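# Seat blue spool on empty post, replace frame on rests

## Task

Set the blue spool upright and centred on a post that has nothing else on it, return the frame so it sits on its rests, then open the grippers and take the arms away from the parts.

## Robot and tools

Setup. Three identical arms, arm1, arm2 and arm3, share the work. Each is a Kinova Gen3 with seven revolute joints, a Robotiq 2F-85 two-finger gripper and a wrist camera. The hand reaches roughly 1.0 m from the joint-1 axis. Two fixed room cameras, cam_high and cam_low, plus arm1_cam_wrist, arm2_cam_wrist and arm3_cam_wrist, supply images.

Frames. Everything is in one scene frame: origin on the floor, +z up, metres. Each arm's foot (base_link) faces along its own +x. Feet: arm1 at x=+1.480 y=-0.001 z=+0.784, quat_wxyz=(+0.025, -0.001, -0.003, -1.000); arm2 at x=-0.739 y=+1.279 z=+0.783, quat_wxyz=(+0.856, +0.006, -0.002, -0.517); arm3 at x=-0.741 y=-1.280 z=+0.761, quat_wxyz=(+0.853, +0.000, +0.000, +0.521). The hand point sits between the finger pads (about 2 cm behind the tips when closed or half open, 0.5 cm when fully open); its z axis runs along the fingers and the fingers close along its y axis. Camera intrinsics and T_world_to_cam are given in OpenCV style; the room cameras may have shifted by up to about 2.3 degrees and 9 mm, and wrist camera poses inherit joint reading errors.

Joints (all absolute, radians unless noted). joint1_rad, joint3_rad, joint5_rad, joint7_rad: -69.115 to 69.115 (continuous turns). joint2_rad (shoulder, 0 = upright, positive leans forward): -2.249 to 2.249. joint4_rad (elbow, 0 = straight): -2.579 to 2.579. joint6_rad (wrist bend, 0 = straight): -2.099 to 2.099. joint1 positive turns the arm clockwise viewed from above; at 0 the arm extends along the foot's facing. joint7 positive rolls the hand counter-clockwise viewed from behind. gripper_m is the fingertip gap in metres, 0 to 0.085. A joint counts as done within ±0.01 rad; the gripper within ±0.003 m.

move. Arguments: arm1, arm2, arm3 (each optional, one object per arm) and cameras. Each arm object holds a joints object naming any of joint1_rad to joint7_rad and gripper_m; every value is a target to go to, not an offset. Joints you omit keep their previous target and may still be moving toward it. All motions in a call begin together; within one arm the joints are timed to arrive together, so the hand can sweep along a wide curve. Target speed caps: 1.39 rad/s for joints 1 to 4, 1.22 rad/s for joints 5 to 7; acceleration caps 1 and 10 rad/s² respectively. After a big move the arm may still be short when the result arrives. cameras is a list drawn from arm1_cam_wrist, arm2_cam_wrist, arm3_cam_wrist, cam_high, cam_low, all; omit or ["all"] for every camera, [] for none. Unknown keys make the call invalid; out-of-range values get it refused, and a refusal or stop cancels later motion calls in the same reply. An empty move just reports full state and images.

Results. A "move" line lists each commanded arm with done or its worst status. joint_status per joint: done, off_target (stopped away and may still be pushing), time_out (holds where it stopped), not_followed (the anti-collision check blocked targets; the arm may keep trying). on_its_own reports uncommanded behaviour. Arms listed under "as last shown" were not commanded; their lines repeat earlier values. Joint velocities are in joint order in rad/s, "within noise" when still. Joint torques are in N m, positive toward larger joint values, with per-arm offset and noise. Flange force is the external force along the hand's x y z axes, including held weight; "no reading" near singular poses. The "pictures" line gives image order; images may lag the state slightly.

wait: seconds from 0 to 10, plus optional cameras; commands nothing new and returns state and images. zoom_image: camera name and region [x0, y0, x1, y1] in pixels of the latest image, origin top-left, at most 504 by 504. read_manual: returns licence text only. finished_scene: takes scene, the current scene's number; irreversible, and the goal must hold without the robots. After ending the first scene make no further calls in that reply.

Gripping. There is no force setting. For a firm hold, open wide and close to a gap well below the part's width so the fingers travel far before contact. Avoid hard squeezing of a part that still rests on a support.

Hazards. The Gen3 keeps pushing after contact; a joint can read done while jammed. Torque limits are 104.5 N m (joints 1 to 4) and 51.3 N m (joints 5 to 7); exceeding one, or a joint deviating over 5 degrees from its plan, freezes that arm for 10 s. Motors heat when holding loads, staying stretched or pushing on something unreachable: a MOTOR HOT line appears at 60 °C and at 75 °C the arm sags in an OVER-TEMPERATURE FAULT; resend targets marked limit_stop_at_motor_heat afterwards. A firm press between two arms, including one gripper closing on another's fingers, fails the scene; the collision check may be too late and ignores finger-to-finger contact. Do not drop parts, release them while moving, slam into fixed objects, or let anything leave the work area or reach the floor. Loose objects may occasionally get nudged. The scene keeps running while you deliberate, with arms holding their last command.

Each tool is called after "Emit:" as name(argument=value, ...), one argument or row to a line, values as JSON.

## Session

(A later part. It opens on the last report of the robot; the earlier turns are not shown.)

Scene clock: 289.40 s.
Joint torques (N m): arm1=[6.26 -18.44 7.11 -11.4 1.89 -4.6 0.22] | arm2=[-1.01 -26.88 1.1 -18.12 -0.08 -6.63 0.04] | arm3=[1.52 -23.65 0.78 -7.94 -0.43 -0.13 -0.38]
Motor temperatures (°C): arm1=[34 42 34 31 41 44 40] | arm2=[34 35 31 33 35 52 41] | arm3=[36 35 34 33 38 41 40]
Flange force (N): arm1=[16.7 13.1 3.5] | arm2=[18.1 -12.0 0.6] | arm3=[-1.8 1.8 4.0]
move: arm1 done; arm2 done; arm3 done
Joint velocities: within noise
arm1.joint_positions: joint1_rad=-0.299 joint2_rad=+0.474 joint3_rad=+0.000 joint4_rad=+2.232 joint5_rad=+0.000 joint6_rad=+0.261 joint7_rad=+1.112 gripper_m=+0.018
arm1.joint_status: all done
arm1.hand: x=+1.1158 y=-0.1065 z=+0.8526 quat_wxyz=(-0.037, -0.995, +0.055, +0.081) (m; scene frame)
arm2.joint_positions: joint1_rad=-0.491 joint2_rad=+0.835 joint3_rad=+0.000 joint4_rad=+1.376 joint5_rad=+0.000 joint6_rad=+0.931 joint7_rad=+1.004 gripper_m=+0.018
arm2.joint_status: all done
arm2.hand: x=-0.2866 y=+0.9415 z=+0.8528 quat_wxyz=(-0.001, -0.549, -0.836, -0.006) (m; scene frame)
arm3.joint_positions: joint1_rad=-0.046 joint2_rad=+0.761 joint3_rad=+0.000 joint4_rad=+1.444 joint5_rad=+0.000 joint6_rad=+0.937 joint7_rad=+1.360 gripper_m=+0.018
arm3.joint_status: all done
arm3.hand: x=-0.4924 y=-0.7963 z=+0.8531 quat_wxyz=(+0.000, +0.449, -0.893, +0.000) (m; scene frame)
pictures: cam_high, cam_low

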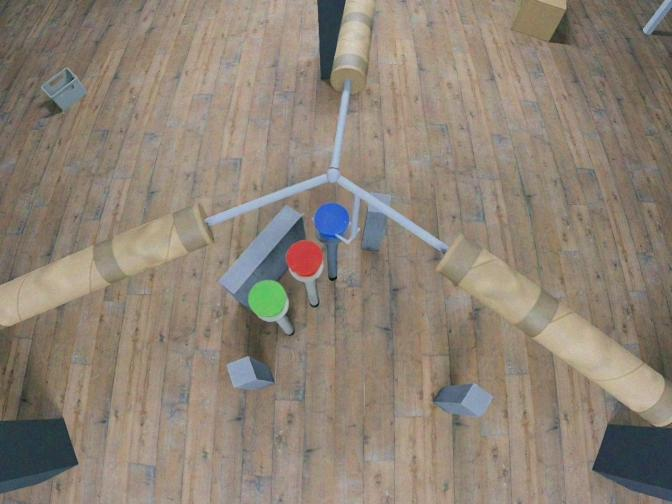

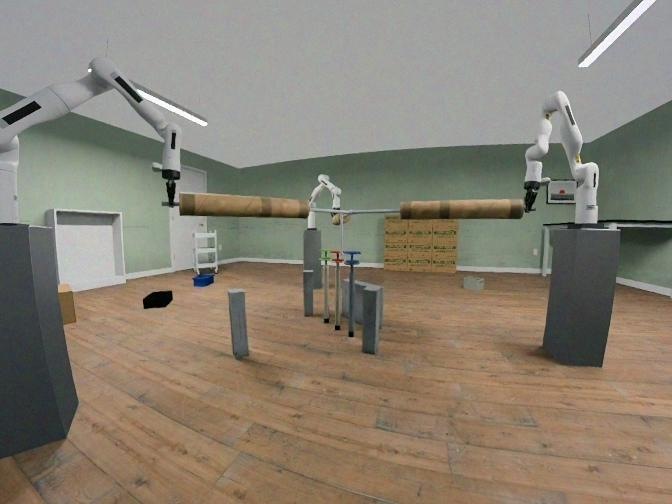

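Emit:
move(
  arm1={"joints":{"joint2_rad":0.5352,"joint4_rad":2.2485,"joint6_rad":0.1834}},
  arm2={"joints":{"joint2_rad":0.8675,"joint4_rad":1.3901,"joint6_rad":0.884}},
  arm3={"joints":{"joint2_rad":0.7935,"joint4_rad":1.4616,"joint6_rad":0.8865}},
)

Emit:
zoom_image(
  camera="cam_low",
  region=[320, 230, 380, 280],
)

Emit:
zoom_image(
  camera="cam_high",
  region=[290, 180, 370, 290],
)

Scene clock: 295.40 s.
Joint torques (N m): arm1=[5.85 -19.11 6.73 -11.19 1.42 -4.76 0.21] | arm2=[-1.24 -27.01 0.96 -17.14 -0.2 -6.11 -0.05] | arm3=[2.08 -23.73 1.35 -7.83 -0.14 -0.3 -0.42]
Motor temperatures (°C): arm1=[34 42 34 31 41 44 40] | arm2=[34 35 31 33 35 52 41] | arm3=[36 35 34 33 38 41 40]
Flange force (N): arm1=[17.4 12.1 3.2] | arm2=[16.1 -11.5 0.3] | arm3=[-0.9 2.6 3.6]
move: arm1 done; arm2 done; arm3 done
Joint velocities: within noise
arm1.joint_positions: joint1_rad=-0.299 joint2_rad=+0.535 joint3_rad=+0.000 joint4_rad=+2.249 joint5_rad=+0.000 joint6_rad=+0.183 joint7_rad=+1.112 gripper_m=+0.018
arm1.joint_status: all done
arm1.hand: x=+1.1157 y=-0.1066 z=+0.8306 quat_wxyz=(-0.037, -0.995, +0.055, +0.081) (m; scene frame)
arm2.joint_positions: joint1_rad=-0.491 joint2_rad=+0.867 joint3_rad=+0.000 joint4_rad=+1.390 joint5_rad=+0.000 joint6_rad=+0.884 joint7_rad=+1.004 gripper_m=+0.018
arm2.joint_status: all done
arm2.hand: x=-0.2864 y=+0.9417 z=+0.8308 quat_wxyz=(-0.001, -0.549, -0.836, -0.006) (m; scene frame)
arm3.joint_positions: joint1_rad=-0.046 joint2_rad=+0.794 joint3_rad=+0.000 joint4_rad=+1.462 joint5_rad=+0.000 joint6_rad=+0.887 joint7_rad=+1.360 gripper_m=+0.018
arm3.joint_status: all done
arm3.hand: x=-0.4923 y=-0.7963 z=+0.8311 quat_wxyz=(+0.000, +0.449, -0.893, +0.000) (m; scene frame)
pictures: arm1_cam_wrist, arm2_cam_wrist, arm3_cam_wrist, cam_high, cam_low
camera_calibration:
arm1_cam_wrist: T_world_to_cam=[[-0.116856, -0.990142, 0.0772206, -0.0370344], [-0.981705, 0.12693, 0.141929, 1.04343], [-0.150331, -0.0592225, -0.98686, 1.12824], [0, 0, 0, 1]] pos_world=[1.18962, -0.102294, 0.968182]
arm2_cam_wrist: T_world_to_cam=[[0.897927, 0.439004, 0.0316804, -0.185059], [0.439333, -0.898316, -0.00393467, 1.02727], [0.0267316, 0.0174513, -0.99949, 0.969425], [0, 0, 0, 1]] pos_world=[-0.311058, 0.987136, 0.978836]
arm3_cam_wrist: T_world_to_cam=[[-0.801002, 0.598072, 0.0265822, 0.0544022], [0.598533, 0.800961, 0.0148107, 0.973405], [-0.0124334, 0.0277737, -0.999537, 0.998264], [0, 0, 0, 1]] pos_world=[-0.526627, -0.839922, 0.981938]

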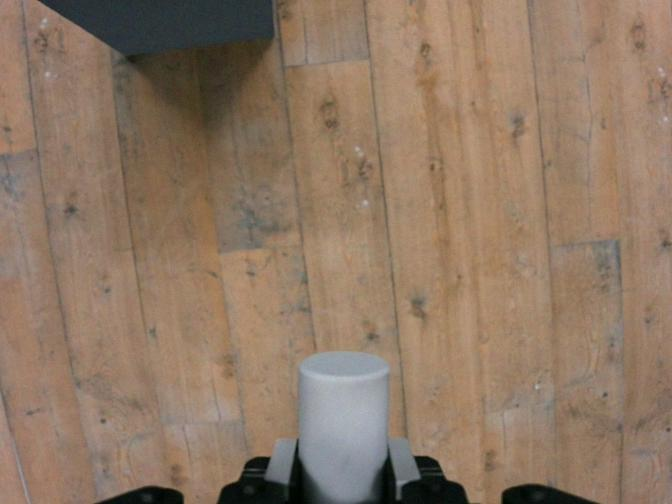

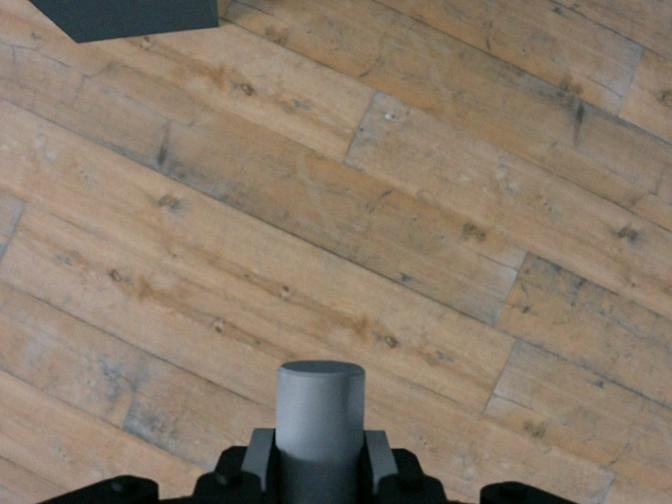

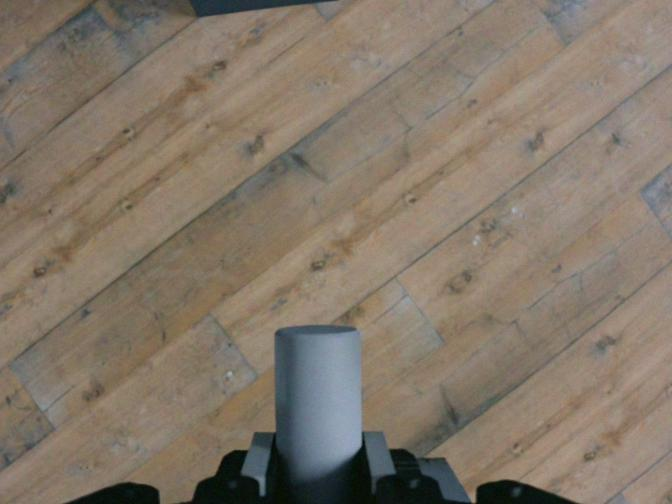

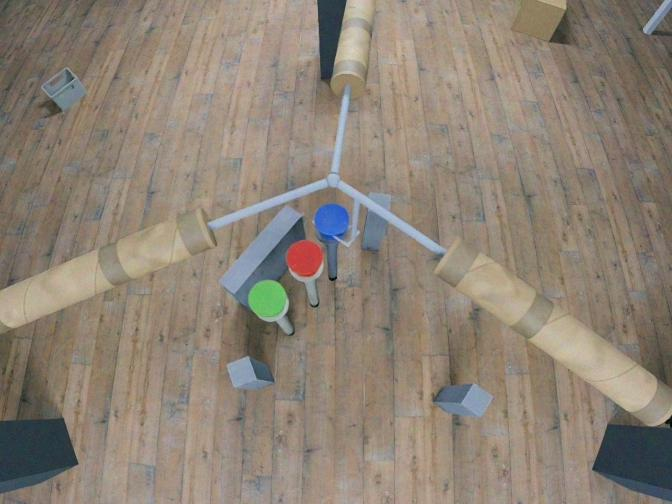

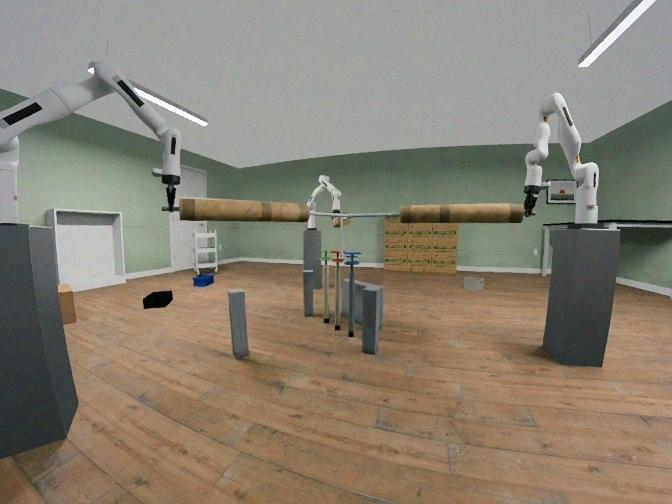

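Scaled by 8.400 from the camera's 672x504 image, which has a finer 960x720 frame.

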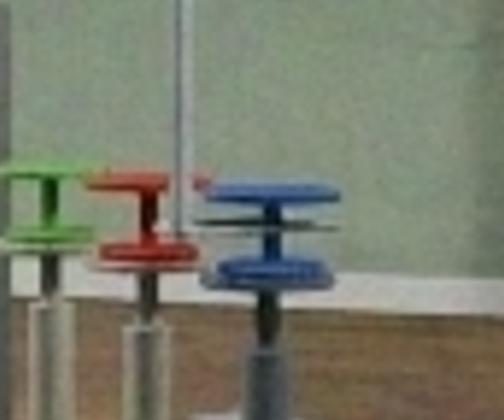

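Scaled by 4.582 from the camera's 672x504 image, which has a finer 960x720 frame.

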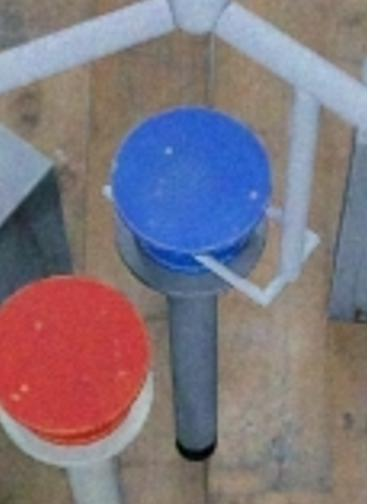

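Emit:
move(
  arm1={"joints":{"joint1_rad":-0.3707,"joint2_rad":0.5875,"joint4_rad":2.104,"joint6_rad":0.2756,"joint7_rad":1.04}},
  arm2={"joints":{"joint1_rad":-0.3934,"joint2_rad":0.8717,"joint4_rad":1.3774,"joint6_rad":0.8925,"joint7_rad":1.1016}},
  arm3={"joints":{"joint1_rad":-0.0696,"joint2_rad":0.6982,"joint4_rad":1.674,"joint6_rad":0.7694,"joint7_rad":1.3367}},
  cameras=["cam_high","cam_low"],
)

Emit:
zoom_image(
  camera="cam_low",
  region=[320, 230, 380, 280],
)

Emit:
zoom_image(
  camera="cam_high",
  region=[290, 180, 370, 290],
)

Scene clock: 324.63 s.
Joint torques (N m): arm1=[5.72 -20.46 6.12 -10.6 1.53 -4.15 0.23] | arm2=[-1.51 -26.8 0.72 -15.91 -0.38 -5.36 -0.11] | arm3=[1.89 -21.7 1.22 -7.78 -0.3 -0.89 -0.4]
Motor temperatures (°C): arm1=[34 42 34 31 41 44 39] | arm2=[34 35 31 33 35 51 41] | arm3=[36 35 34 33 38 41 40]
Flange force (N): arm1=[14.7 10.1 3.5] | arm2=[14.3 -9.1 0.7] | arm3=[0.4 2.4 3.3]
move: arm1 done; arm2 done; arm3 done
TORQUE WARNING: arm3's joint6_rad reached its warning level (29.4 N m). A warning alone does not stop the arm.
Joint velocities: within noise
arm1.joint_positions: joint1_rad=-0.371 joint2_rad=+0.587 joint3_rad=+0.000 joint4_rad=+2.104 joint5_rad=+0.000 joint6_rad=+0.276 joint7_rad=+1.040 gripper_m=+0.018
arm1.joint_status: all done
arm1.hand: x=+1.0829 y=-0.1509 z=+0.8305 quat_wxyz=(-0.043, -0.995, +0.055, +0.078) (m; scene frame)
arm2.joint_positions: joint1_rad=-0.393 joint2_rad=+0.872 joint3_rad=+0.000 joint4_rad=+1.377 joint5_rad=+0.000 joint6_rad=+0.892 joint7_rad=+1.102 gripper_m=+0.018
arm2.joint_status: all done
arm2.hand: x=-0.3192 y=+0.8974 z=+0.8309 quat_wxyz=(-0.001, -0.549, -0.836, -0.006) (m; scene frame)
arm3.joint_positions: joint1_rad=-0.070 joint2_rad=+0.698 joint3_rad=+0.000 joint4_rad=+1.674 joint5_rad=+0.000 joint6_rad=+0.769 joint7_rad=+1.337 gripper_m=+0.018
arm3.joint_status: all done
arm3.hand: x=-0.5251 y=-0.8404 z=+0.8312 quat_wxyz=(+0.000, +0.449, -0.893, +0.000) (m; scene frame)
pictures: cam_high, cam_low

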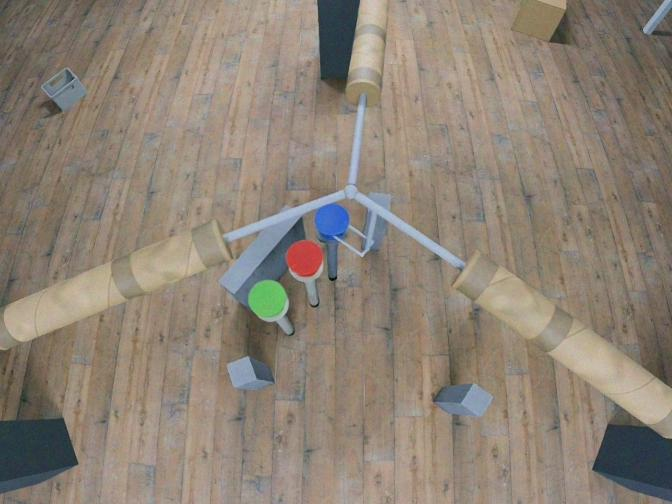

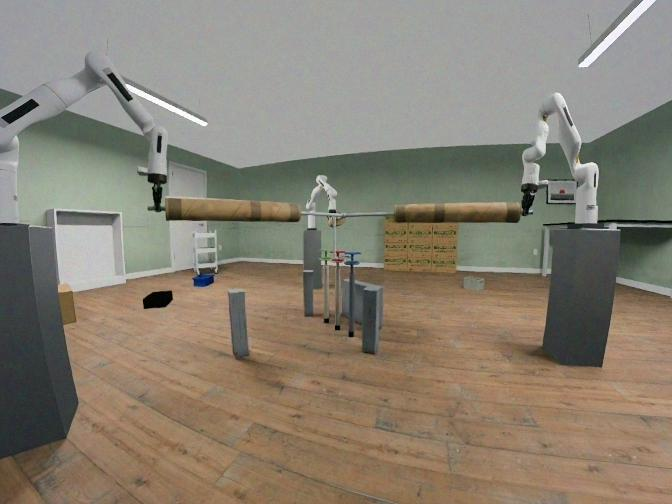

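Scaled by 8.400 from the camera's 672x504 image, which has a finer 960x720 frame.

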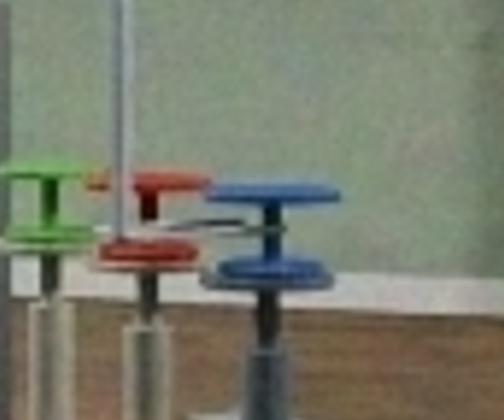

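Scaled by 4.582 from the camera's 672x504 image, which has a finer 960x720 frame.

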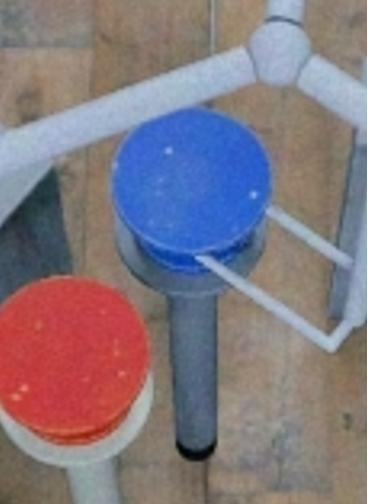

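Emit:
move(
  arm1={"joints":{"joint1_rad":-0.4321,"joint2_rad":0.6538,"joint4_rad":1.9327,"joint6_rad":0.3806,"joint7_rad":0.9786}},
  arm2={"joints":{"joint1_rad":-0.289,"joint2_rad":0.8879,"joint4_rad":1.3372,"joint6_rad":0.9165,"joint7_rad":1.206}},
  arm3={"joints":{"joint1_rad":-0.1018,"joint2_rad":0.6048,"joint4_rad":1.8834,"joint6_rad":0.6534,"joint7_rad":1.3046}},
  cameras=[],
)

Emit:
move(
  arm1={"joints":{"joint1_rad":-0.4852,"joint2_rad":0.7369,"joint4_rad":1.7286,"joint6_rad":0.5016,"joint7_rad":0.9255}},
  arm2={"joints":{"joint1_rad":-0.1803,"joint2_rad":0.9194,"joint4_rad":1.2615,"joint6_rad":0.9607,"joint7_rad":1.3148}},
  arm3={"joints":{"joint1_rad":-0.1485,"joint2_rad":0.512,"joint4_rad":2.0935,"joint6_rad":0.5361,"joint7_rad":1.2579}},
  cameras=["cam_high","cam_low"],
)

Emit:
zoom_image(
  camera="cam_low",
  region=[320, 230, 380, 280],
)

Emit:
move(
  arm1={"joints":{"joint1_rad":-0.395,"joint2_rad":0.9004,"joint4_rad":1.4726,"joint6_rad":0.5941,"joint7_rad":1.0158}},
  arm2={"joints":{"joint1_rad":-0.0737,"joint2_rad":0.8641,"joint4_rad":1.5197,"joint6_rad":0.7578,"joint7_rad":1.4214}},
  arm3={"joints":{"joint1_rad":-0.3804,"joint2_rad":0.577,"joint4_rad":2.1453,"joint6_rad":0.4193,"joint7_rad":1.0261}},
  cameras=["cam_high"],
)

Emit:
move(
  arm1={"joints":{"joint1_rad":-0.3216,"joint2_rad":1.0797,"joint4_rad":1.1525,"joint6_rad":0.7349,"joint7_rad":1.0891}},
  arm2={"joints":{"joint1_rad":0.0559,"joint2_rad":0.8481,"joint4_rad":1.7129,"joint6_rad":0.5806,"joint7_rad":1.5509}},
  arm3={"joints":{"joint1_rad":-0.6077,"joint2_rad":0.6662,"joint4_rad":2.1247,"joint6_rad":0.3507,"joint7_rad":0.7987}},
)

Scene clock: 351.90 s.
Joint torques (N m): arm1=[5.94 -22.11 5.99 -10.05 1.66 -3.46 0.2] | arm2=[-2.18 -26.88 0.22 -15.25 -0.59 -4.87 -0.13] | arm3=[1.4 -19.14 0.81 -7 -0.48 -0.87 -0.45]
Motor temperatures (°C): arm1=[33 42 34 31 41 44 39] | arm2=[34 36 31 33 35 50 41] | arm3=[36 35 34 33 38 41 40]
Flange force (N): arm1=[12.3 9.4 4.0] | arm2=[13.5 -8.2 0.9] | arm3=[0.8 1.5 3.2]
move: arm1 done; arm2 done; arm3 done
TORQUE WARNING: arm3's joint4_rad reached its warning level (56.7 N m). A warning alone does not stop the arm.
Joint velocities: within noise
arm1.joint_positions: joint1_rad=-0.432 joint2_rad=+0.654 joint3_rad=+0.000 joint4_rad=+1.933 joint5_rad=+0.000 joint6_rad=+0.381 joint7_rad=+0.979 gripper_m=+0.018
arm1.joint_status: all done
arm1.hand: x=+1.0472 y=-0.1990 z=+0.8305 quat_wxyz=(-0.047, -0.995, +0.055, +0.075) (m; scene frame)
arm2.joint_positions: joint1_rad=-0.289 joint2_rad=+0.888 joint3_rad=+0.000 joint4_rad=+1.337 joint5_rad=+0.000 joint6_rad=+0.916 joint7_rad=+1.206 gripper_m=+0.018
arm2.joint_status: all done
arm2.hand: x=-0.3549 y=+0.8492 z=+0.8308 quat_wxyz=(-0.001, -0.549, -0.836, -0.006) (m; scene frame)
arm3.joint_positions: joint1_rad=-0.102 joint2_rad=+0.605 joint3_rad=+0.000 joint4_rad=+1.883 joint5_rad=+0.000 joint6_rad=+0.653 joint7_rad=+1.305 gripper_m=+0.018
arm3.joint_status: all done
arm3.hand: x=-0.5609 y=-0.8885 z=+0.8313 quat_wxyz=(+0.000, +0.449, -0.893, +0.000) (m; scene frame)
pictures: none
No camera images: "cameras" was empty.

Scene clock: 353.17 s.
Joint torques (N m): arm1=[5.23 -23.45 4.7 -8.51 1.36 -2.1 0.14] | arm2=[-2.6 -27.01 -0.14 -13.81 -0.79 -3.97 -0.18] | arm3=[0.93 -15.95 0 -4.8 -0.82 -0.28 -0.45]
Motor temperatures (°C): arm1=[33 42 34 31 41 44 39] | arm2=[34 36 31 33 35 50 41] | arm3=[36 35 34 33 38 41 40]
Flange force (N): arm1=[7.3 8.9 4.7] | arm2=[10.7 -6.6 1.1] | arm3=[-1.4 1.2 2.8]
move: arm1 done; arm2 done; arm3 done
Joint velocities: within noise
arm1.joint_positions: joint1_rad=-0.485 joint2_rad=+0.737 joint3_rad=+0.000 joint4_rad=+1.729 joint5_rad=+0.000 joint6_rad=+0.502 joint7_rad=+0.925 gripper_m=+0.018
arm1.joint_status: all done
arm1.hand: x=+1.0085 y=-0.2511 z=+0.8304 quat_wxyz=(-0.051, -0.995, +0.055, +0.073) (m; scene frame)
arm2.joint_positions: joint1_rad=-0.180 joint2_rad=+0.919 joint3_rad=+0.000 joint4_rad=+1.261 joint5_rad=+0.000 joint6_rad=+0.961 joint7_rad=+1.315 gripper_m=+0.018
arm2.joint_status: all done
arm2.hand: x=-0.3937 y=+0.7972 z=+0.8309 quat_wxyz=(-0.001, -0.549, -0.836, -0.006) (m; scene frame)
arm3.joint_positions: joint1_rad=-0.149 joint2_rad=+0.512 joint3_rad=+0.000 joint4_rad=+2.093 joint5_rad=+0.000 joint6_rad=+0.536 joint7_rad=+1.258 gripper_m=+0.018
arm3.joint_status: all done
arm3.hand: x=-0.5998 y=-0.9408 z=+0.8313 quat_wxyz=(+0.000, +0.449, -0.893, +0.000) (m; scene frame)
pictures: cam_high, cam_low

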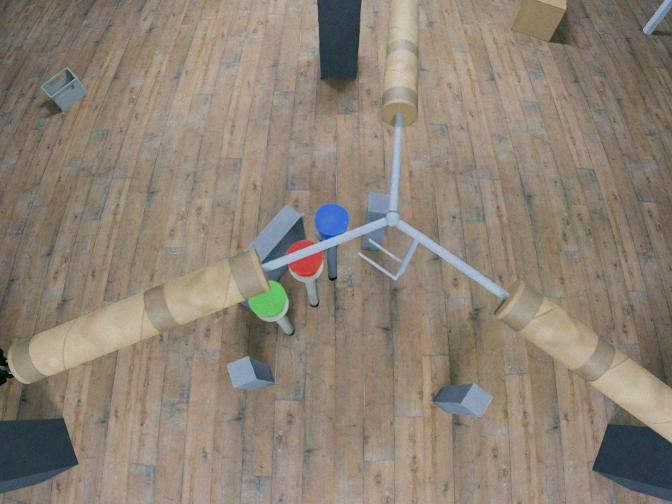

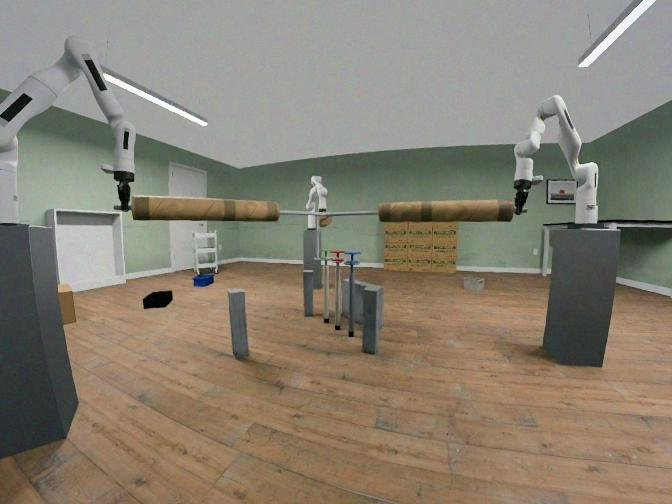

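Scaled by 8.400 from the camera's 672x504 image, which has a finer 960x720 frame.

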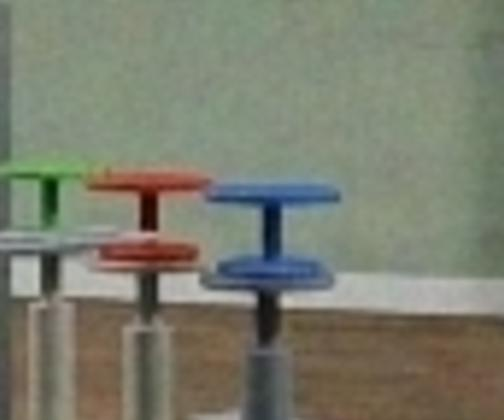

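Scene clock: 354.53 s.
Joint torques (N m): arm1=[3.52 -26.63 2.98 -9.33 1.1 -2.13 0.17] | arm2=[-2.78 -23.73 -0.59 -10.09 -0.9 -2.26 -0.12] | arm3=[1.39 -16.19 0.73 -3.68 -0.56 -0.22 -0.36]
Motor temperatures (°C): arm1=[33 42 34 31 41 44 39] | arm2=[34 36 31 33 35 50 41] | arm3=[36 35 34 33 38 41 40]
Flange force (N): arm1=[4.5 5.8 4.6] | arm2=[5.7 -5.5 0.7] | arm3=[-0.4 2.9 3.2]
move: arm1 done; arm2 done; arm3 done
Joint velocities: within noise
arm1.joint_positions: joint1_rad=-0.395 joint2_rad=+0.900 joint3_rad=+0.000 joint4_rad=+1.473 joint5_rad=+0.000 joint6_rad=+0.594 joint7_rad=+1.016 gripper_m=+0.018
arm1.joint_status: all done
arm1.hand: x=+0.9258 y=-0.2373 z=+0.7994 quat_wxyz=(-0.044, -0.995, +0.055, +0.077) (m; scene frame)
arm2.joint_positions: joint1_rad=-0.074 joint2_rad=+0.864 joint3_rad=+0.000 joint4_rad=+1.520 joint5_rad=+0.000 joint6_rad=+0.758 joint7_rad=+1.421 gripper_m=+0.018
arm2.joint_status: all done
arm2.hand: x=-0.4763 y=+0.8111 z=+0.8001 quat_wxyz=(-0.002, -0.549, -0.836, -0.006) (m; scene frame)
arm3.joint_positions: joint1_rad=-0.380 joint2_rad=+0.577 joint3_rad=+0.000 joint4_rad=+2.145 joint5_rad=+0.000 joint6_rad=+0.419 joint7_rad=+1.026 gripper_m=+0.018
arm3.joint_status: all done
arm3.hand: x=-0.6824 y=-0.9268 z=+0.8001 quat_wxyz=(+0.000, +0.449, -0.893, +0.000) (m; scene frame)
pictures: cam_high

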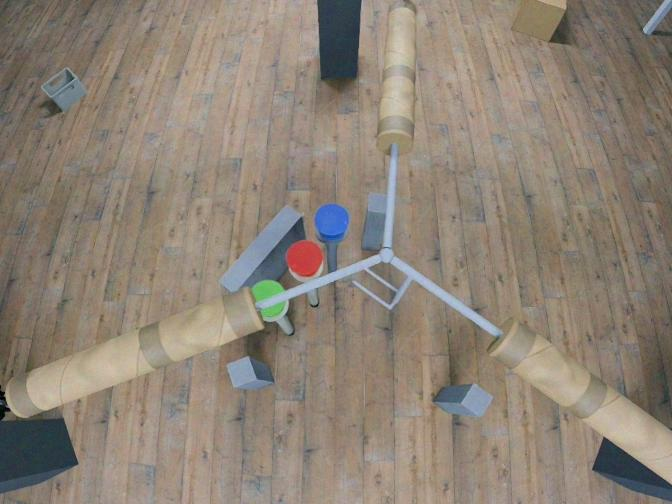

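Scene clock: 356.00 s.
Joint torques (N m): arm1=[5.54 -26.79 4.5 -5.46 1.9 1.15 0.19] | arm2=[-3.07 -23.09 -1.07 -10.55 -0.87 -3.28 -0.06] | arm3=[-2.19 -16.91 -3.55 -2.35 -1.75 0.13 -0.42]
Motor temperatures (°C): arm1=[33 42 34 31 41 44 39] | arm2=[34 36 31 33 35 50 41] | arm3=[36 35 34 33 38 41 40]
Flange force (N): arm1=[-2.6 11.7 6.5] | arm2=[8.7 -5.7 0.0] | arm3=[-7.7 -3.5 3.6]
move: arm1 done; arm2 done; arm3 done
Joint velocities: within noise
arm1.joint_positions: joint1_rad=-0.322 joint2_rad=+1.080 joint3_rad=+0.000 joint4_rad=+1.153 joint5_rad=+0.000 joint6_rad=+0.735 joint7_rad=+1.089 gripper_m=+0.018
arm1.joint_status: all done
arm1.hand: x=+0.8440 y=-0.2220 z=+0.7692 quat_wxyz=(-0.039, -0.995, +0.055, +0.080) (m; scene frame)
arm2.joint_positions: joint1_rad=+0.056 joint2_rad=+0.848 joint3_rad=+0.000 joint4_rad=+1.713 joint5_rad=+0.000 joint6_rad=+0.581 joint7_rad=+1.551 gripper_m=+0.018
arm2.joint_status: all done
arm2.hand: x=-0.5588 y=+0.8251 z=+0.7700 quat_wxyz=(-0.001, -0.549, -0.836, -0.006) (m; scene frame)
arm3.joint_positions: joint1_rad=-0.608 joint2_rad=+0.666 joint3_rad=+0.000 joint4_rad=+2.125 joint5_rad=+0.000 joint6_rad=+0.351 joint7_rad=+0.799 gripper_m=+0.018
arm3.joint_status: all done
arm3.hand: x=-0.7650 y=-0.9123 z=+0.7701 quat_wxyz=(+0.000, +0.449, -0.893, +0.000) (m; scene frame)
pictures: arm1_cam_wrist, arm2_cam_wrist, arm3_cam_wrist, cam_high, cam_low
camera_calibration:
arm1_cam_wrist: T_world_to_cam=[[-0.116679, -0.989897, 0.0805577, -0.180995], [-0.982016, 0.12711, 0.139595, 0.802115], [-0.148425, -0.0628212, -0.986926, 1.01767], [0, 0, 0, 1]] pos_world=[0.917618, -0.217193, 0.906971]
arm2_cam_wrist: T_world_to_cam=[[0.898027, 0.438797, 0.0316793, 0.1128], [0.439133, -0.898413, -0.00416632, 1.0421], [0.0266329, 0.0176529, -0.999489, 0.917735], [0, 0, 0, 1]] pos_world=[-0.583359, 0.870536, 0.918035]
arm3_cam_wrist: T_world_to_cam=[[-0.801168, 0.597843, 0.0267016, -0.0934972], [0.59831, 0.801125, 0.0149767, 1.23026], [-0.0124375, 0.0279747, -0.999531, 0.937407], [0, 0, 0, 1]] pos_world=[-0.799327, -0.955922, 0.921039]

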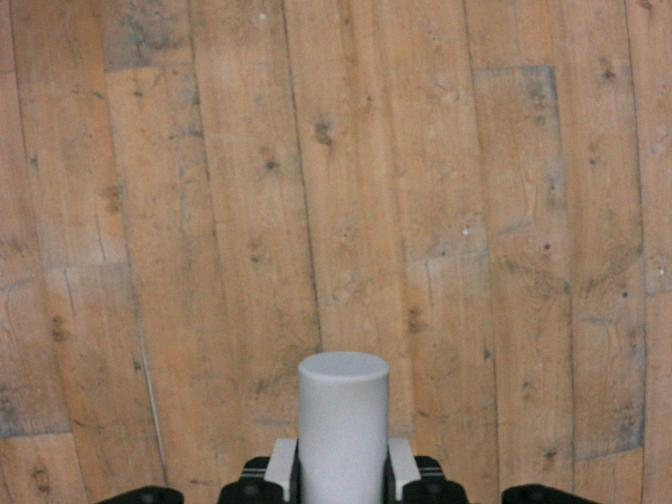

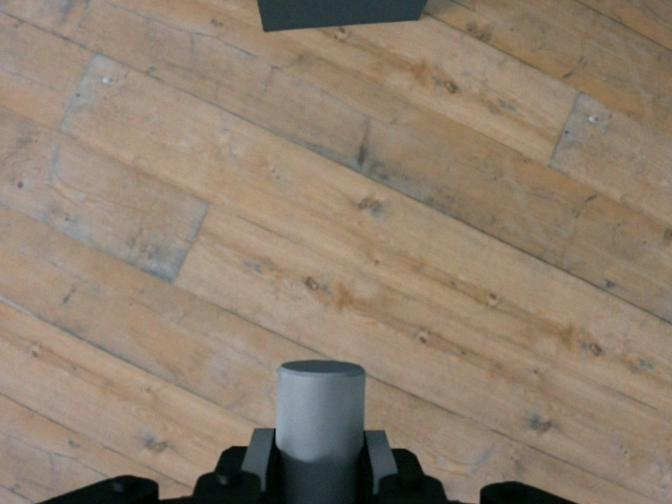

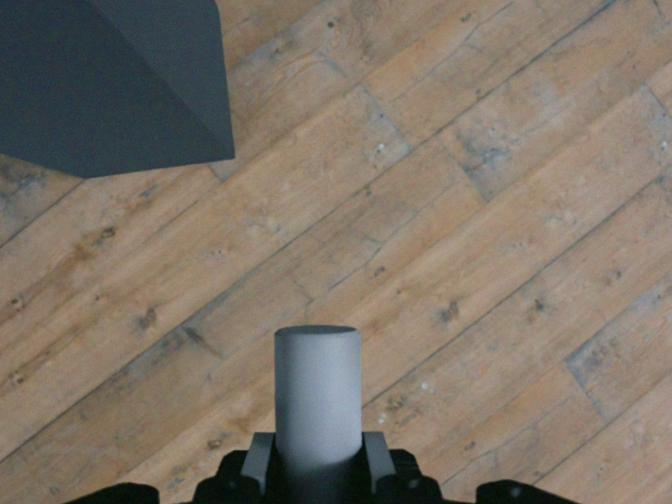

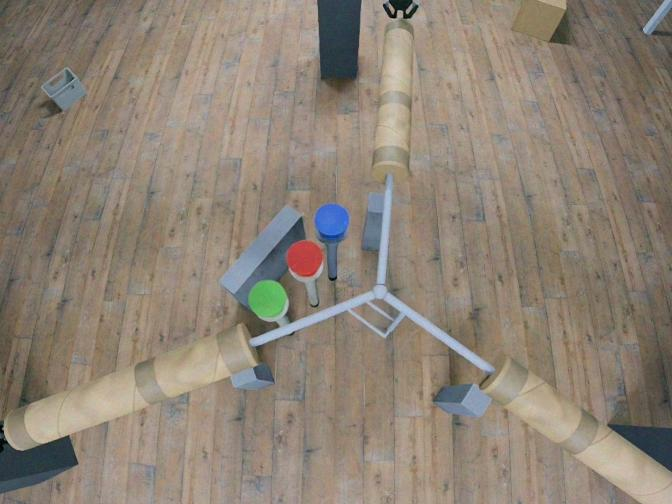

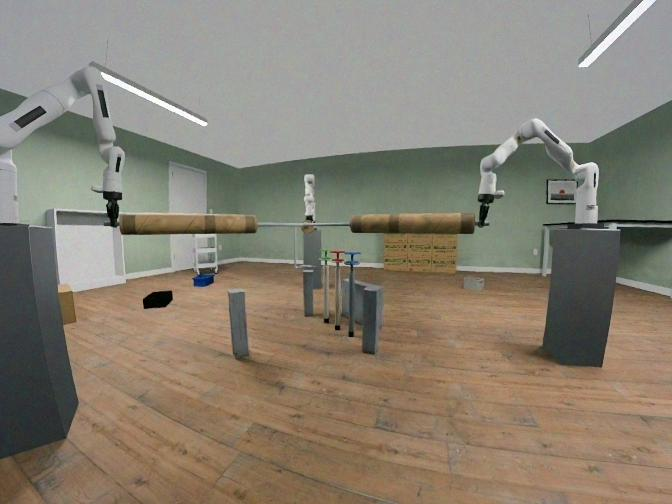

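Emit:
move(
  arm1={"joints":{"joint1_rad":-0.3206,"joint2_rad":1.3723,"joint4_rad":1.0543,"joint6_rad":0.5405,"joint7_rad":1.0901}},
  arm2={"joints":{"joint1_rad":0.0603,"joint2_rad":1.1959,"joint4_rad":1.6281,"joint6_rad":0.3176,"joint7_rad":1.5553}},
  arm3={"joints":{"joint2_rad":1.1028,"joint4_rad":2.0628,"joint6_rad":-0.024}},
  cameras=[],
)

Emit:
move(
  arm1={"joints":{"joint2_rad":1.7103,"joint4_rad":0.7339,"joint6_rad":0.5229}},
  arm2={"joints":{"joint1_rad":0.0643,"joint2_rad":1.53,"joint4_rad":1.3893,"joint6_rad":0.2223,"joint7_rad":1.5593}},
  arm3={"joints":{"joint2_rad":1.4739,"joint4_rad":1.8302,"joint6_rad":-0.1625}},
  cameras=["cam_high","cam_low"],
)

Emit:
move(
  arm1={"joints":{"joint2_rad":1.7606,"joint4_rad":0.6692,"joint6_rad":0.5373}},
  arm2={"joints":{"joint2_rad":1.5727,"joint4_rad":1.3477,"joint6_rad":0.2212}},
  arm3={"joints":{"joint2_rad":1.5173,"joint4_rad":1.7909,"joint6_rad":-0.1666}},
)

Emit:
zoom_image(
  camera="cam_high",
  region=[210, 180, 510, 430],
)

Emit:
zoom_image(
  camera="cam_low",
  region=[210, 230, 410, 370],
)

Scene clock: 366.60 s.
Joint torques (N m): arm1=[5.73 -27.63 4.89 -5.09 1.74 0.4 0.27] | arm2=[-2.68 -27.81 -0.55 -10.55 -0.6 -4.31 -0.09] | arm3=[-1.36 -20.44 -3.08 -0.57 -0.7 -0.91 -0.45]
Motor temperatures (°C): arm1=[33 43 34 31 40 44 39] | arm2=[34 36 31 33 35 50 41] | arm3=[36 35 34 33 38 41 40]
Flange force (N): arm1=[-0.2 11.1 6.7] | arm2=[11.0 -4.9 0.7] | arm3=[-4.1 -4.3 4.8]
move: arm1 done; arm2 done; arm3 done
Joint velocities: within noise
arm1.joint_positions: joint1_rad=-0.321 joint2_rad=+1.372 joint3_rad=+0.000 joint4_rad=+1.054 joint5_rad=+0.000 joint6_rad=+0.540 joint7_rad=+1.090 gripper_m=+0.018
arm1.joint_status: all done
arm1.hand: x=+0.8438 y=-0.2219 z=+0.6096 quat_wxyz=(-0.039, -0.995, +0.055, +0.080) (m; scene frame)
arm2.joint_positions: joint1_rad=+0.060 joint2_rad=+1.196 joint3_rad=+0.000 joint4_rad=+1.628 joint5_rad=+0.000 joint6_rad=+0.318 joint7_rad=+1.555 gripper_m=+0.018
arm2.joint_status: all done
arm2.hand: x=-0.5586 y=+0.8240 z=+0.6100 quat_wxyz=(-0.001, -0.549, -0.836, -0.006) (m; scene frame)
arm3.joint_positions: joint1_rad=-0.608 joint2_rad=+1.103 joint3_rad=+0.000 joint4_rad=+2.063 joint5_rad=+0.000 joint6_rad=-0.024 joint7_rad=+0.799 gripper_m=+0.018
arm3.joint_status: all done
arm3.hand: x=-0.7648 y=-0.9124 z=+0.6101 quat_wxyz=(+0.000, +0.449, -0.893, +0.000) (m; scene frame)
pictures: none
No camera images: "cameras" was empty.

Scene clock: 368.17 s.
Joint torques (N m): arm1=[1.68 -27.59 1.25 -5.3 0.77 0.13 0.28] | arm2=[-1.61 -25.41 0.7 -4.32 -0.42 -1.45 -0.09] | arm3=[-0.01 -20.55 -1.44 2.1 -0.59 -0.36 -0.51]
Motor temperatures (°C): arm1=[33 43 34 31 40 44 39] | arm2=[34 36 31 33 35 50 41] | arm3=[36 35 34 33 38 41 40]
Flange force (N): arm1=[-3.2 5.9 8.0] | arm2=[2.1 -3.0 2.3] | arm3=[-3.2 -0.5 6.0]
move: arm1 done; arm2 done; arm3 done
Joint velocities: within noise
arm1.joint_positions: joint1_rad=-0.321 joint2_rad=+1.710 joint3_rad=+0.000 joint4_rad=+0.734 joint5_rad=+0.000 joint6_rad=+0.523 joint7_rad=+1.090 gripper_m=+0.018
arm1.joint_status: all done
arm1.hand: x=+0.8437 y=-0.2227 z=+0.4646 quat_wxyz=(-0.039, -0.995, +0.055, +0.080) (m; scene frame)
arm2.joint_positions: joint1_rad=+0.064 joint2_rad=+1.530 joint3_rad=+0.000 joint4_rad=+1.389 joint5_rad=+0.000 joint6_rad=+0.222 joint7_rad=+1.559 gripper_m=+0.018
arm2.joint_status: all done
arm2.hand: x=-0.5591 y=+0.8244 z=+0.4651 quat_wxyz=(-0.002, -0.549, -0.836, -0.006) (m; scene frame)
arm3.joint_positions: joint1_rad=-0.608 joint2_rad=+1.474 joint3_rad=+0.000 joint4_rad=+1.830 joint5_rad=+0.000 joint6_rad=-0.162 joint7_rad=+0.799 gripper_m=+0.018
arm3.joint_status: all done
arm3.hand: x=-0.7647 y=-0.9125 z=+0.4650 quat_wxyz=(+0.000, +0.449, -0.893, +0.000) (m; scene frame)
pictures: cam_high, cam_low

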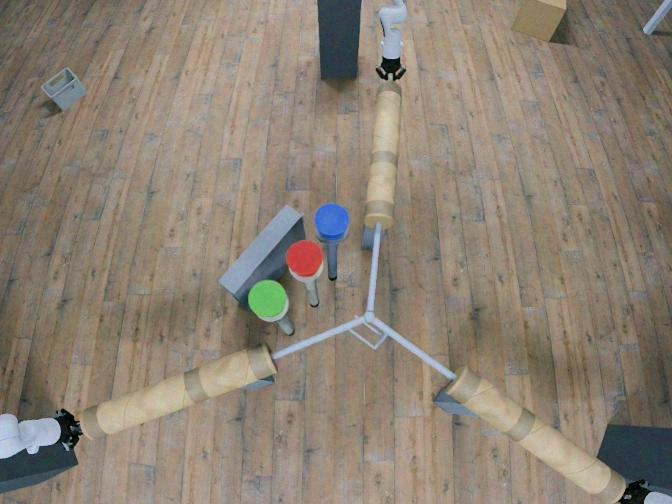

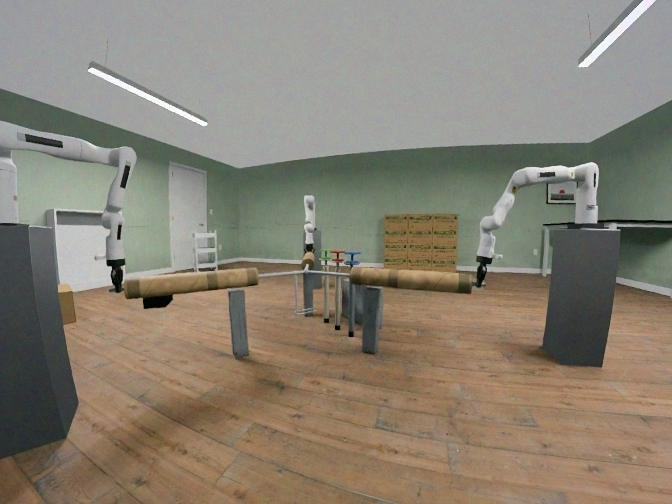

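Scene clock: 369.00 s.
Joint torques (N m): arm1=[2.38 -17.82 1.79 -7.79 1.09 -4.51 0.28] | arm2=[-1.01 -12.27 1.28 -10.23 -0.31 -6.23 -0.07] | arm3=[0.98 -15.03 -0.15 -0.72 -0.67 -1.18 -0.42]
Motor temperatures (°C): arm1=[33 43 34 31 40 44 39] | arm2=[34 36 31 33 35 50 41] | arm3=[36 35 34 33 38 41 40]
Flange force (N): arm1=[8.5 1.7 -27.0] | arm2=[16.1 -1.2 -43.1] | arm3=[1.2 -0.6 -13.7]
move: arm1 done; arm2 done; arm3 done
Joint velocities: within noise
arm1.joint_positions: joint1_rad=-0.321 joint2_rad=+1.760 joint3_rad=+0.000 joint4_rad=+0.669 joint5_rad=+0.000 joint6_rad=+0.538 joint7_rad=+1.090 gripper_m=+0.018
arm1.joint_status: all done
arm1.hand: x=+0.8438 y=-0.2228 z=+0.4467 quat_wxyz=(-0.039, -0.995, +0.055, +0.080) (m; scene frame)
arm2.joint_positions: joint1_rad=+0.064 joint2_rad=+1.573 joint3_rad=+0.000 joint4_rad=+1.348 joint5_rad=+0.000 joint6_rad=+0.221 joint7_rad=+1.559 gripper_m=+0.018
arm2.joint_status: all done
arm2.hand: x=-0.5589 y=+0.8247 z=+0.4471 quat_wxyz=(-0.001, -0.549, -0.836, -0.006) (m; scene frame)
arm3.joint_positions: joint1_rad=-0.608 joint2_rad=+1.517 joint3_rad=+0.000 joint4_rad=+1.791 joint5_rad=+0.000 joint6_rad=-0.167 joint7_rad=+0.799 gripper_m=+0.018
arm3.joint_status: all done
arm3.hand: x=-0.7648 y=-0.9125 z=+0.4471 quat_wxyz=(+0.000, +0.449, -0.893, +0.000) (m; scene frame)
pictures: arm1_cam_wrist, arm2_cam_wrist, arm3_cam_wrist, cam_high, cam_low
camera_calibration:
arm1_cam_wrist: T_world_to_cam=[[-0.11667, -0.989909, 0.080424, -0.155854], [-0.981941, 0.127115, 0.140121, 0.846691], [-0.14893, -0.0626236, -0.986863, 0.69967], [0, 0, 0, 1]] pos_world=[0.917419, -0.218093, 0.584373]
arm2_cam_wrist: T_world_to_cam=[[0.897966, 0.438922, 0.0316808, 0.123239], [0.439251, -0.898356, -0.00393791, 1.04036], [0.0267322, 0.0174519, -0.99949, 0.595247], [0, 0, 0, 1]] pos_world=[-0.583558, 0.870136, 0.595136]
arm3_cam_wrist: T_world_to_cam=[[-0.801085, 0.597955, 0.0267017, -0.0843359], [0.598422, 0.801041, 0.0149738, 1.2351], [-0.0124354, 0.0279742, -0.999531, 0.614469], [0, 0, 0, 1]] pos_world=[-0.799027, -0.956122, 0.597938]

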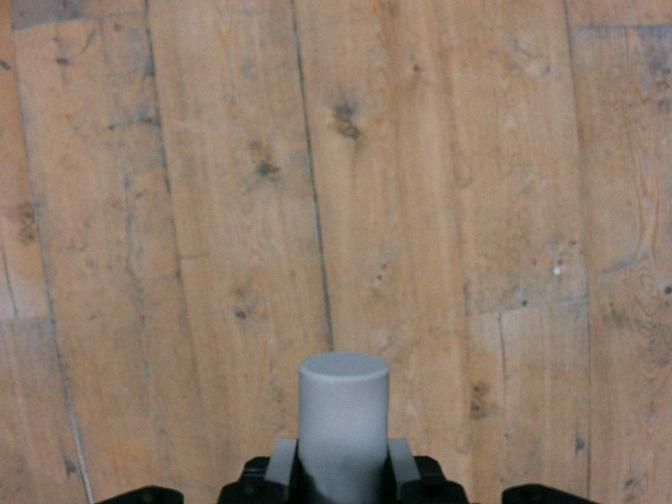

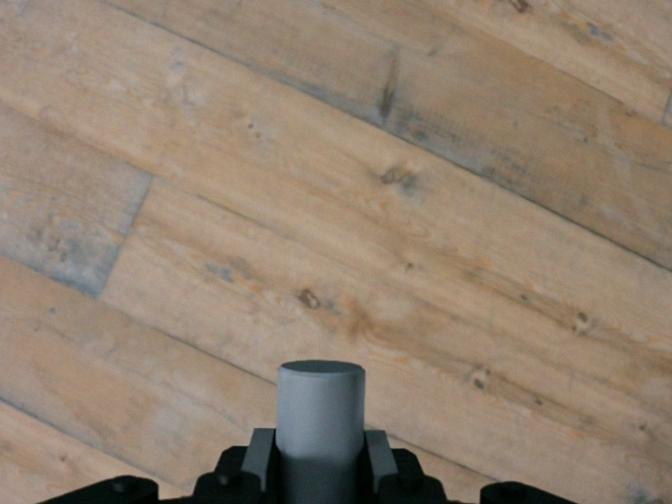

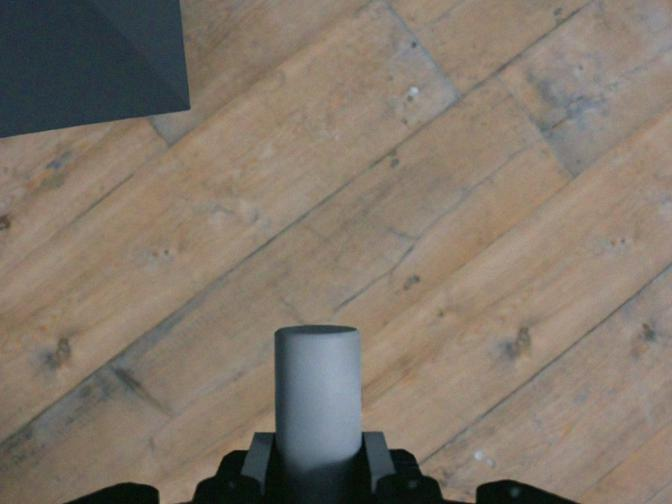

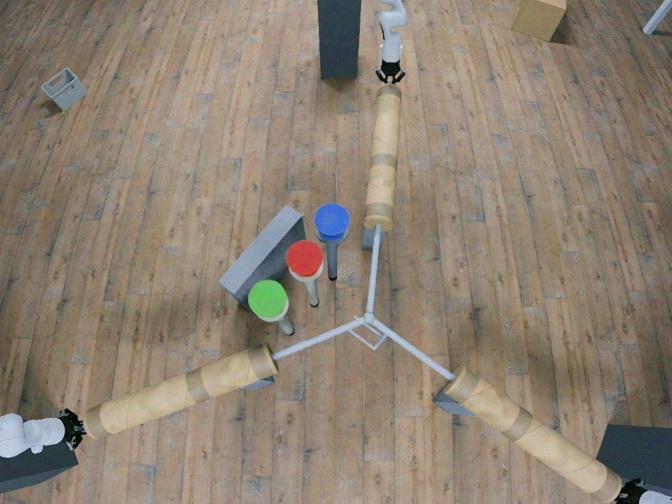

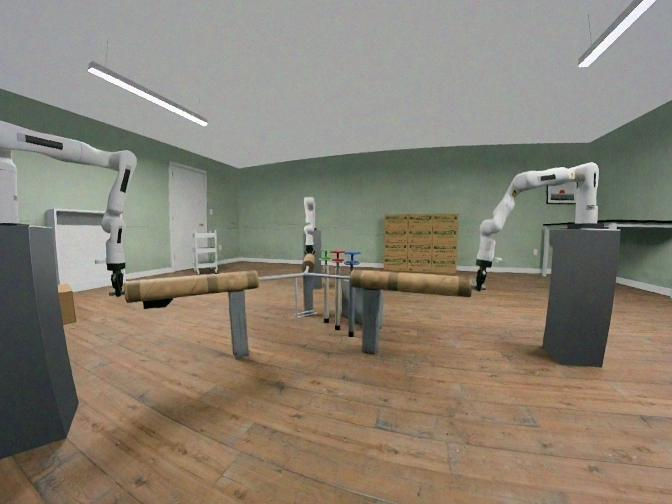

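Scaled by 1.680 from the camera's 672x504 image, which has a finer 960x720 frame.

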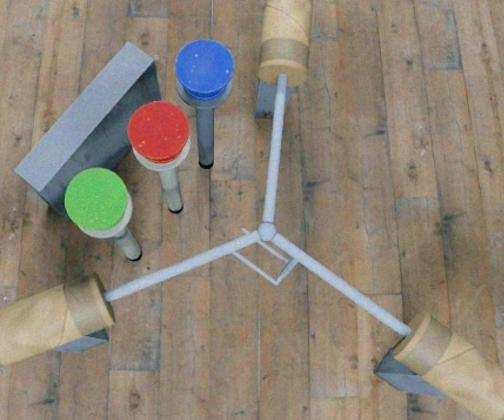

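Scaled by 2.520 from the camera's 672x504 image, which has a finer 960x720 frame.

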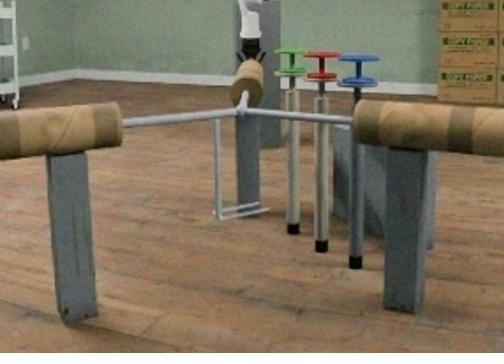

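Emit:
move(
  arm1={"joints":{"gripper_m":0.085}},
  arm2={"joints":{"gripper_m":0.085}},
  arm3={"joints":{"gripper_m":0.085}},
  cameras=[],
)

Emit:
move(
  arm1={"joints":{"joint1_rad":-0.3206,"joint2_rad":1.3723,"joint4_rad":1.0543,"joint6_rad":0.5405}},
  arm2={"joints":{"joint2_rad":1.1959,"joint4_rad":1.6281,"joint6_rad":0.3176}},
  arm3={"joints":{"joint2_rad":1.1028,"joint4_rad":2.0628,"joint6_rad":-0.024}},
  cameras=["cam_high","cam_low"],
)

Emit:
zoom_image(
  camera="cam_low",
  region=[210, 230, 410, 370],
)

Emit:
zoom_image(
  camera="cam_high",
  region=[290, 180, 370, 290],
)

Scene clock: 377.80 s.
Joint torques (N m): arm1=[-0.23 -26.08 0 -5.63 0.24 -0.31 -0.1] | arm2=[-1.06 -20.39 0.72 -1.09 -0.5 -0.19 -0.08] | arm3=[0.97 -18.51 0.57 2.46 -0.18 -0.09 0.05]
Motor temperatures (°C): arm1=[33 43 33 31 40 44 39] | arm2=[34 36 31 33 35 50 41] | arm3=[36 35 34 33 38 41 40]
Flange force (N): arm1=[-3.3 2.0 3.5] | arm2=[-3.3 -2.1 -2.0] | arm3=[-1.0 3.0 1.9]
move: arm1 done; arm2 done; arm3 done
Joint velocities: within noise
arm1.joint_positions: joint1_rad=-0.321 joint2_rad=+1.761 joint3_rad=+0.000 joint4_rad=+0.669 joint5_rad=+0.000 joint6_rad=+0.537 joint7_rad=+1.090 gripper_m=+0.085
arm1.joint_status: all done
arm1.hand: x=+0.8438 y=-0.2228 z=+0.4466 quat_wxyz=(-0.039, -0.995, +0.055, +0.080) (m; scene frame)
arm2.joint_positions: joint1_rad=+0.064 joint2_rad=+1.573 joint3_rad=+0.000 joint4_rad=+1.348 joint5_rad=+0.000 joint6_rad=+0.221 joint7_rad=+1.559 gripper_m=+0.085
arm2.joint_status: all done
arm2.hand: x=-0.5590 y=+0.8248 z=+0.4470 quat_wxyz=(-0.001, -0.549, -0.836, -0.006) (m; scene frame)
arm3.joint_positions: joint1_rad=-0.608 joint2_rad=+1.517 joint3_rad=+0.000 joint4_rad=+1.791 joint5_rad=+0.000 joint6_rad=-0.167 joint7_rad=+0.799 gripper_m=+0.085
arm3.joint_status: all done
arm3.hand: x=-0.7647 y=-0.9125 z=+0.4470 quat_wxyz=(+0.000, +0.449, -0.893, +0.000) (m; scene frame)
pictures: none
No camera images: "cameras" was empty.

Scene clock: 379.43 s.
Joint torques (N m): arm1=[-0.23 -26.19 0 -5.64 0.23 -0.32 -0.08] | arm2=[-1.1 -19.74 0.78 -1.92 -0.46 -0.19 -0.14] | arm3=[0.96 -17.73 0.58 1.16 -0.19 -0.06 0.05]
Motor temperatures (°C): arm1=[33 43 33 31 40 44 39] | arm2=[34 36 31 33 35 50 41] | arm3=[36 35 34 33 38 41 40]
Flange force (N): arm1=[-2.6 1.7 2.0] | arm2=[-2.8 -2.3 -3.3] | arm3=[-0.9 3.1 0.8]
move: arm1 done; arm2 done; arm3 done
Joint velocities: within noise
arm1.joint_positions: joint1_rad=-0.321 joint2_rad=+1.372 joint3_rad=+0.000 joint4_rad=+1.054 joint5_rad=+0.000 joint6_rad=+0.541 joint7_rad=+1.090 gripper_m=+0.085
arm1.joint_status: all done
arm1.hand: x=+0.8439 y=-0.2219 z=+0.6096 quat_wxyz=(-0.039, -0.995, +0.055, +0.080) (m; scene frame)
arm2.joint_positions: joint1_rad=+0.064 joint2_rad=+1.196 joint3_rad=+0.000 joint4_rad=+1.628 joint5_rad=+0.000 joint6_rad=+0.318 joint7_rad=+1.559 gripper_m=+0.085
arm2.joint_status: all done
arm2.hand: x=-0.5604 y=+0.8234 z=+0.6100 quat_wxyz=(-0.001, -0.549, -0.836, -0.006) (m; scene frame)
arm3.joint_positions: joint1_rad=-0.608 joint2_rad=+1.103 joint3_rad=+0.000 joint4_rad=+2.063 joint5_rad=+0.000 joint6_rad=-0.024 joint7_rad=+0.799 gripper_m=+0.085
arm3.joint_status: all done
arm3.hand: x=-0.7648 y=-0.9125 z=+0.6101 quat_wxyz=(+0.000, +0.449, -0.893, +0.000) (m; scene frame)
pictures: cam_high, cam_low

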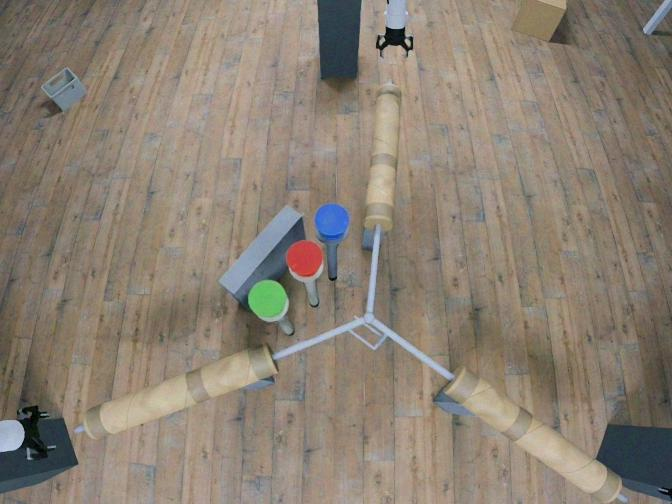

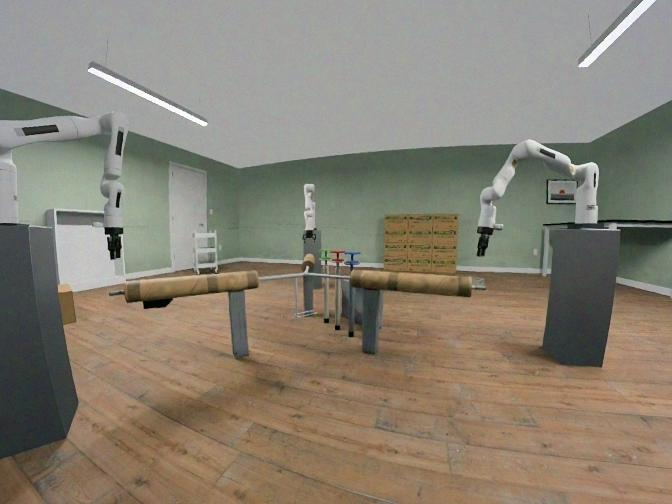

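Scaled by 2.520 from the camera's 672x504 image, which has a finer 960x720 frame.

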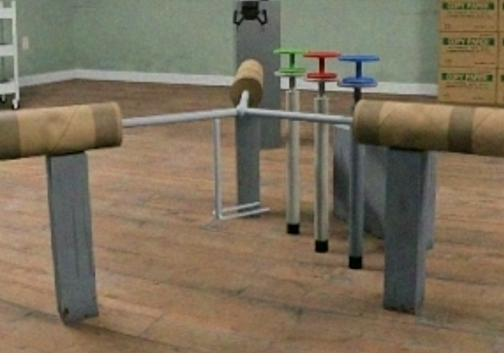

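Scaled by 4.582 from the camera's 672x504 image, which has a finer 960x720 frame.

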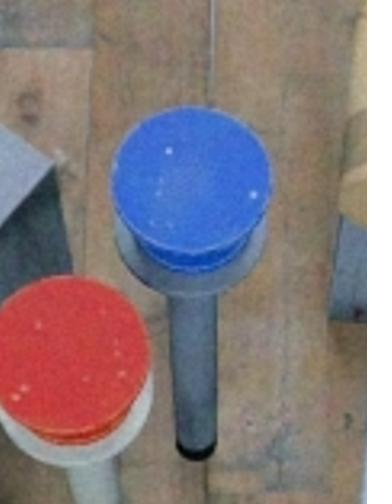

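Emit:
finished_scene(
  scene=2,
)

The scene is finished: the task was done.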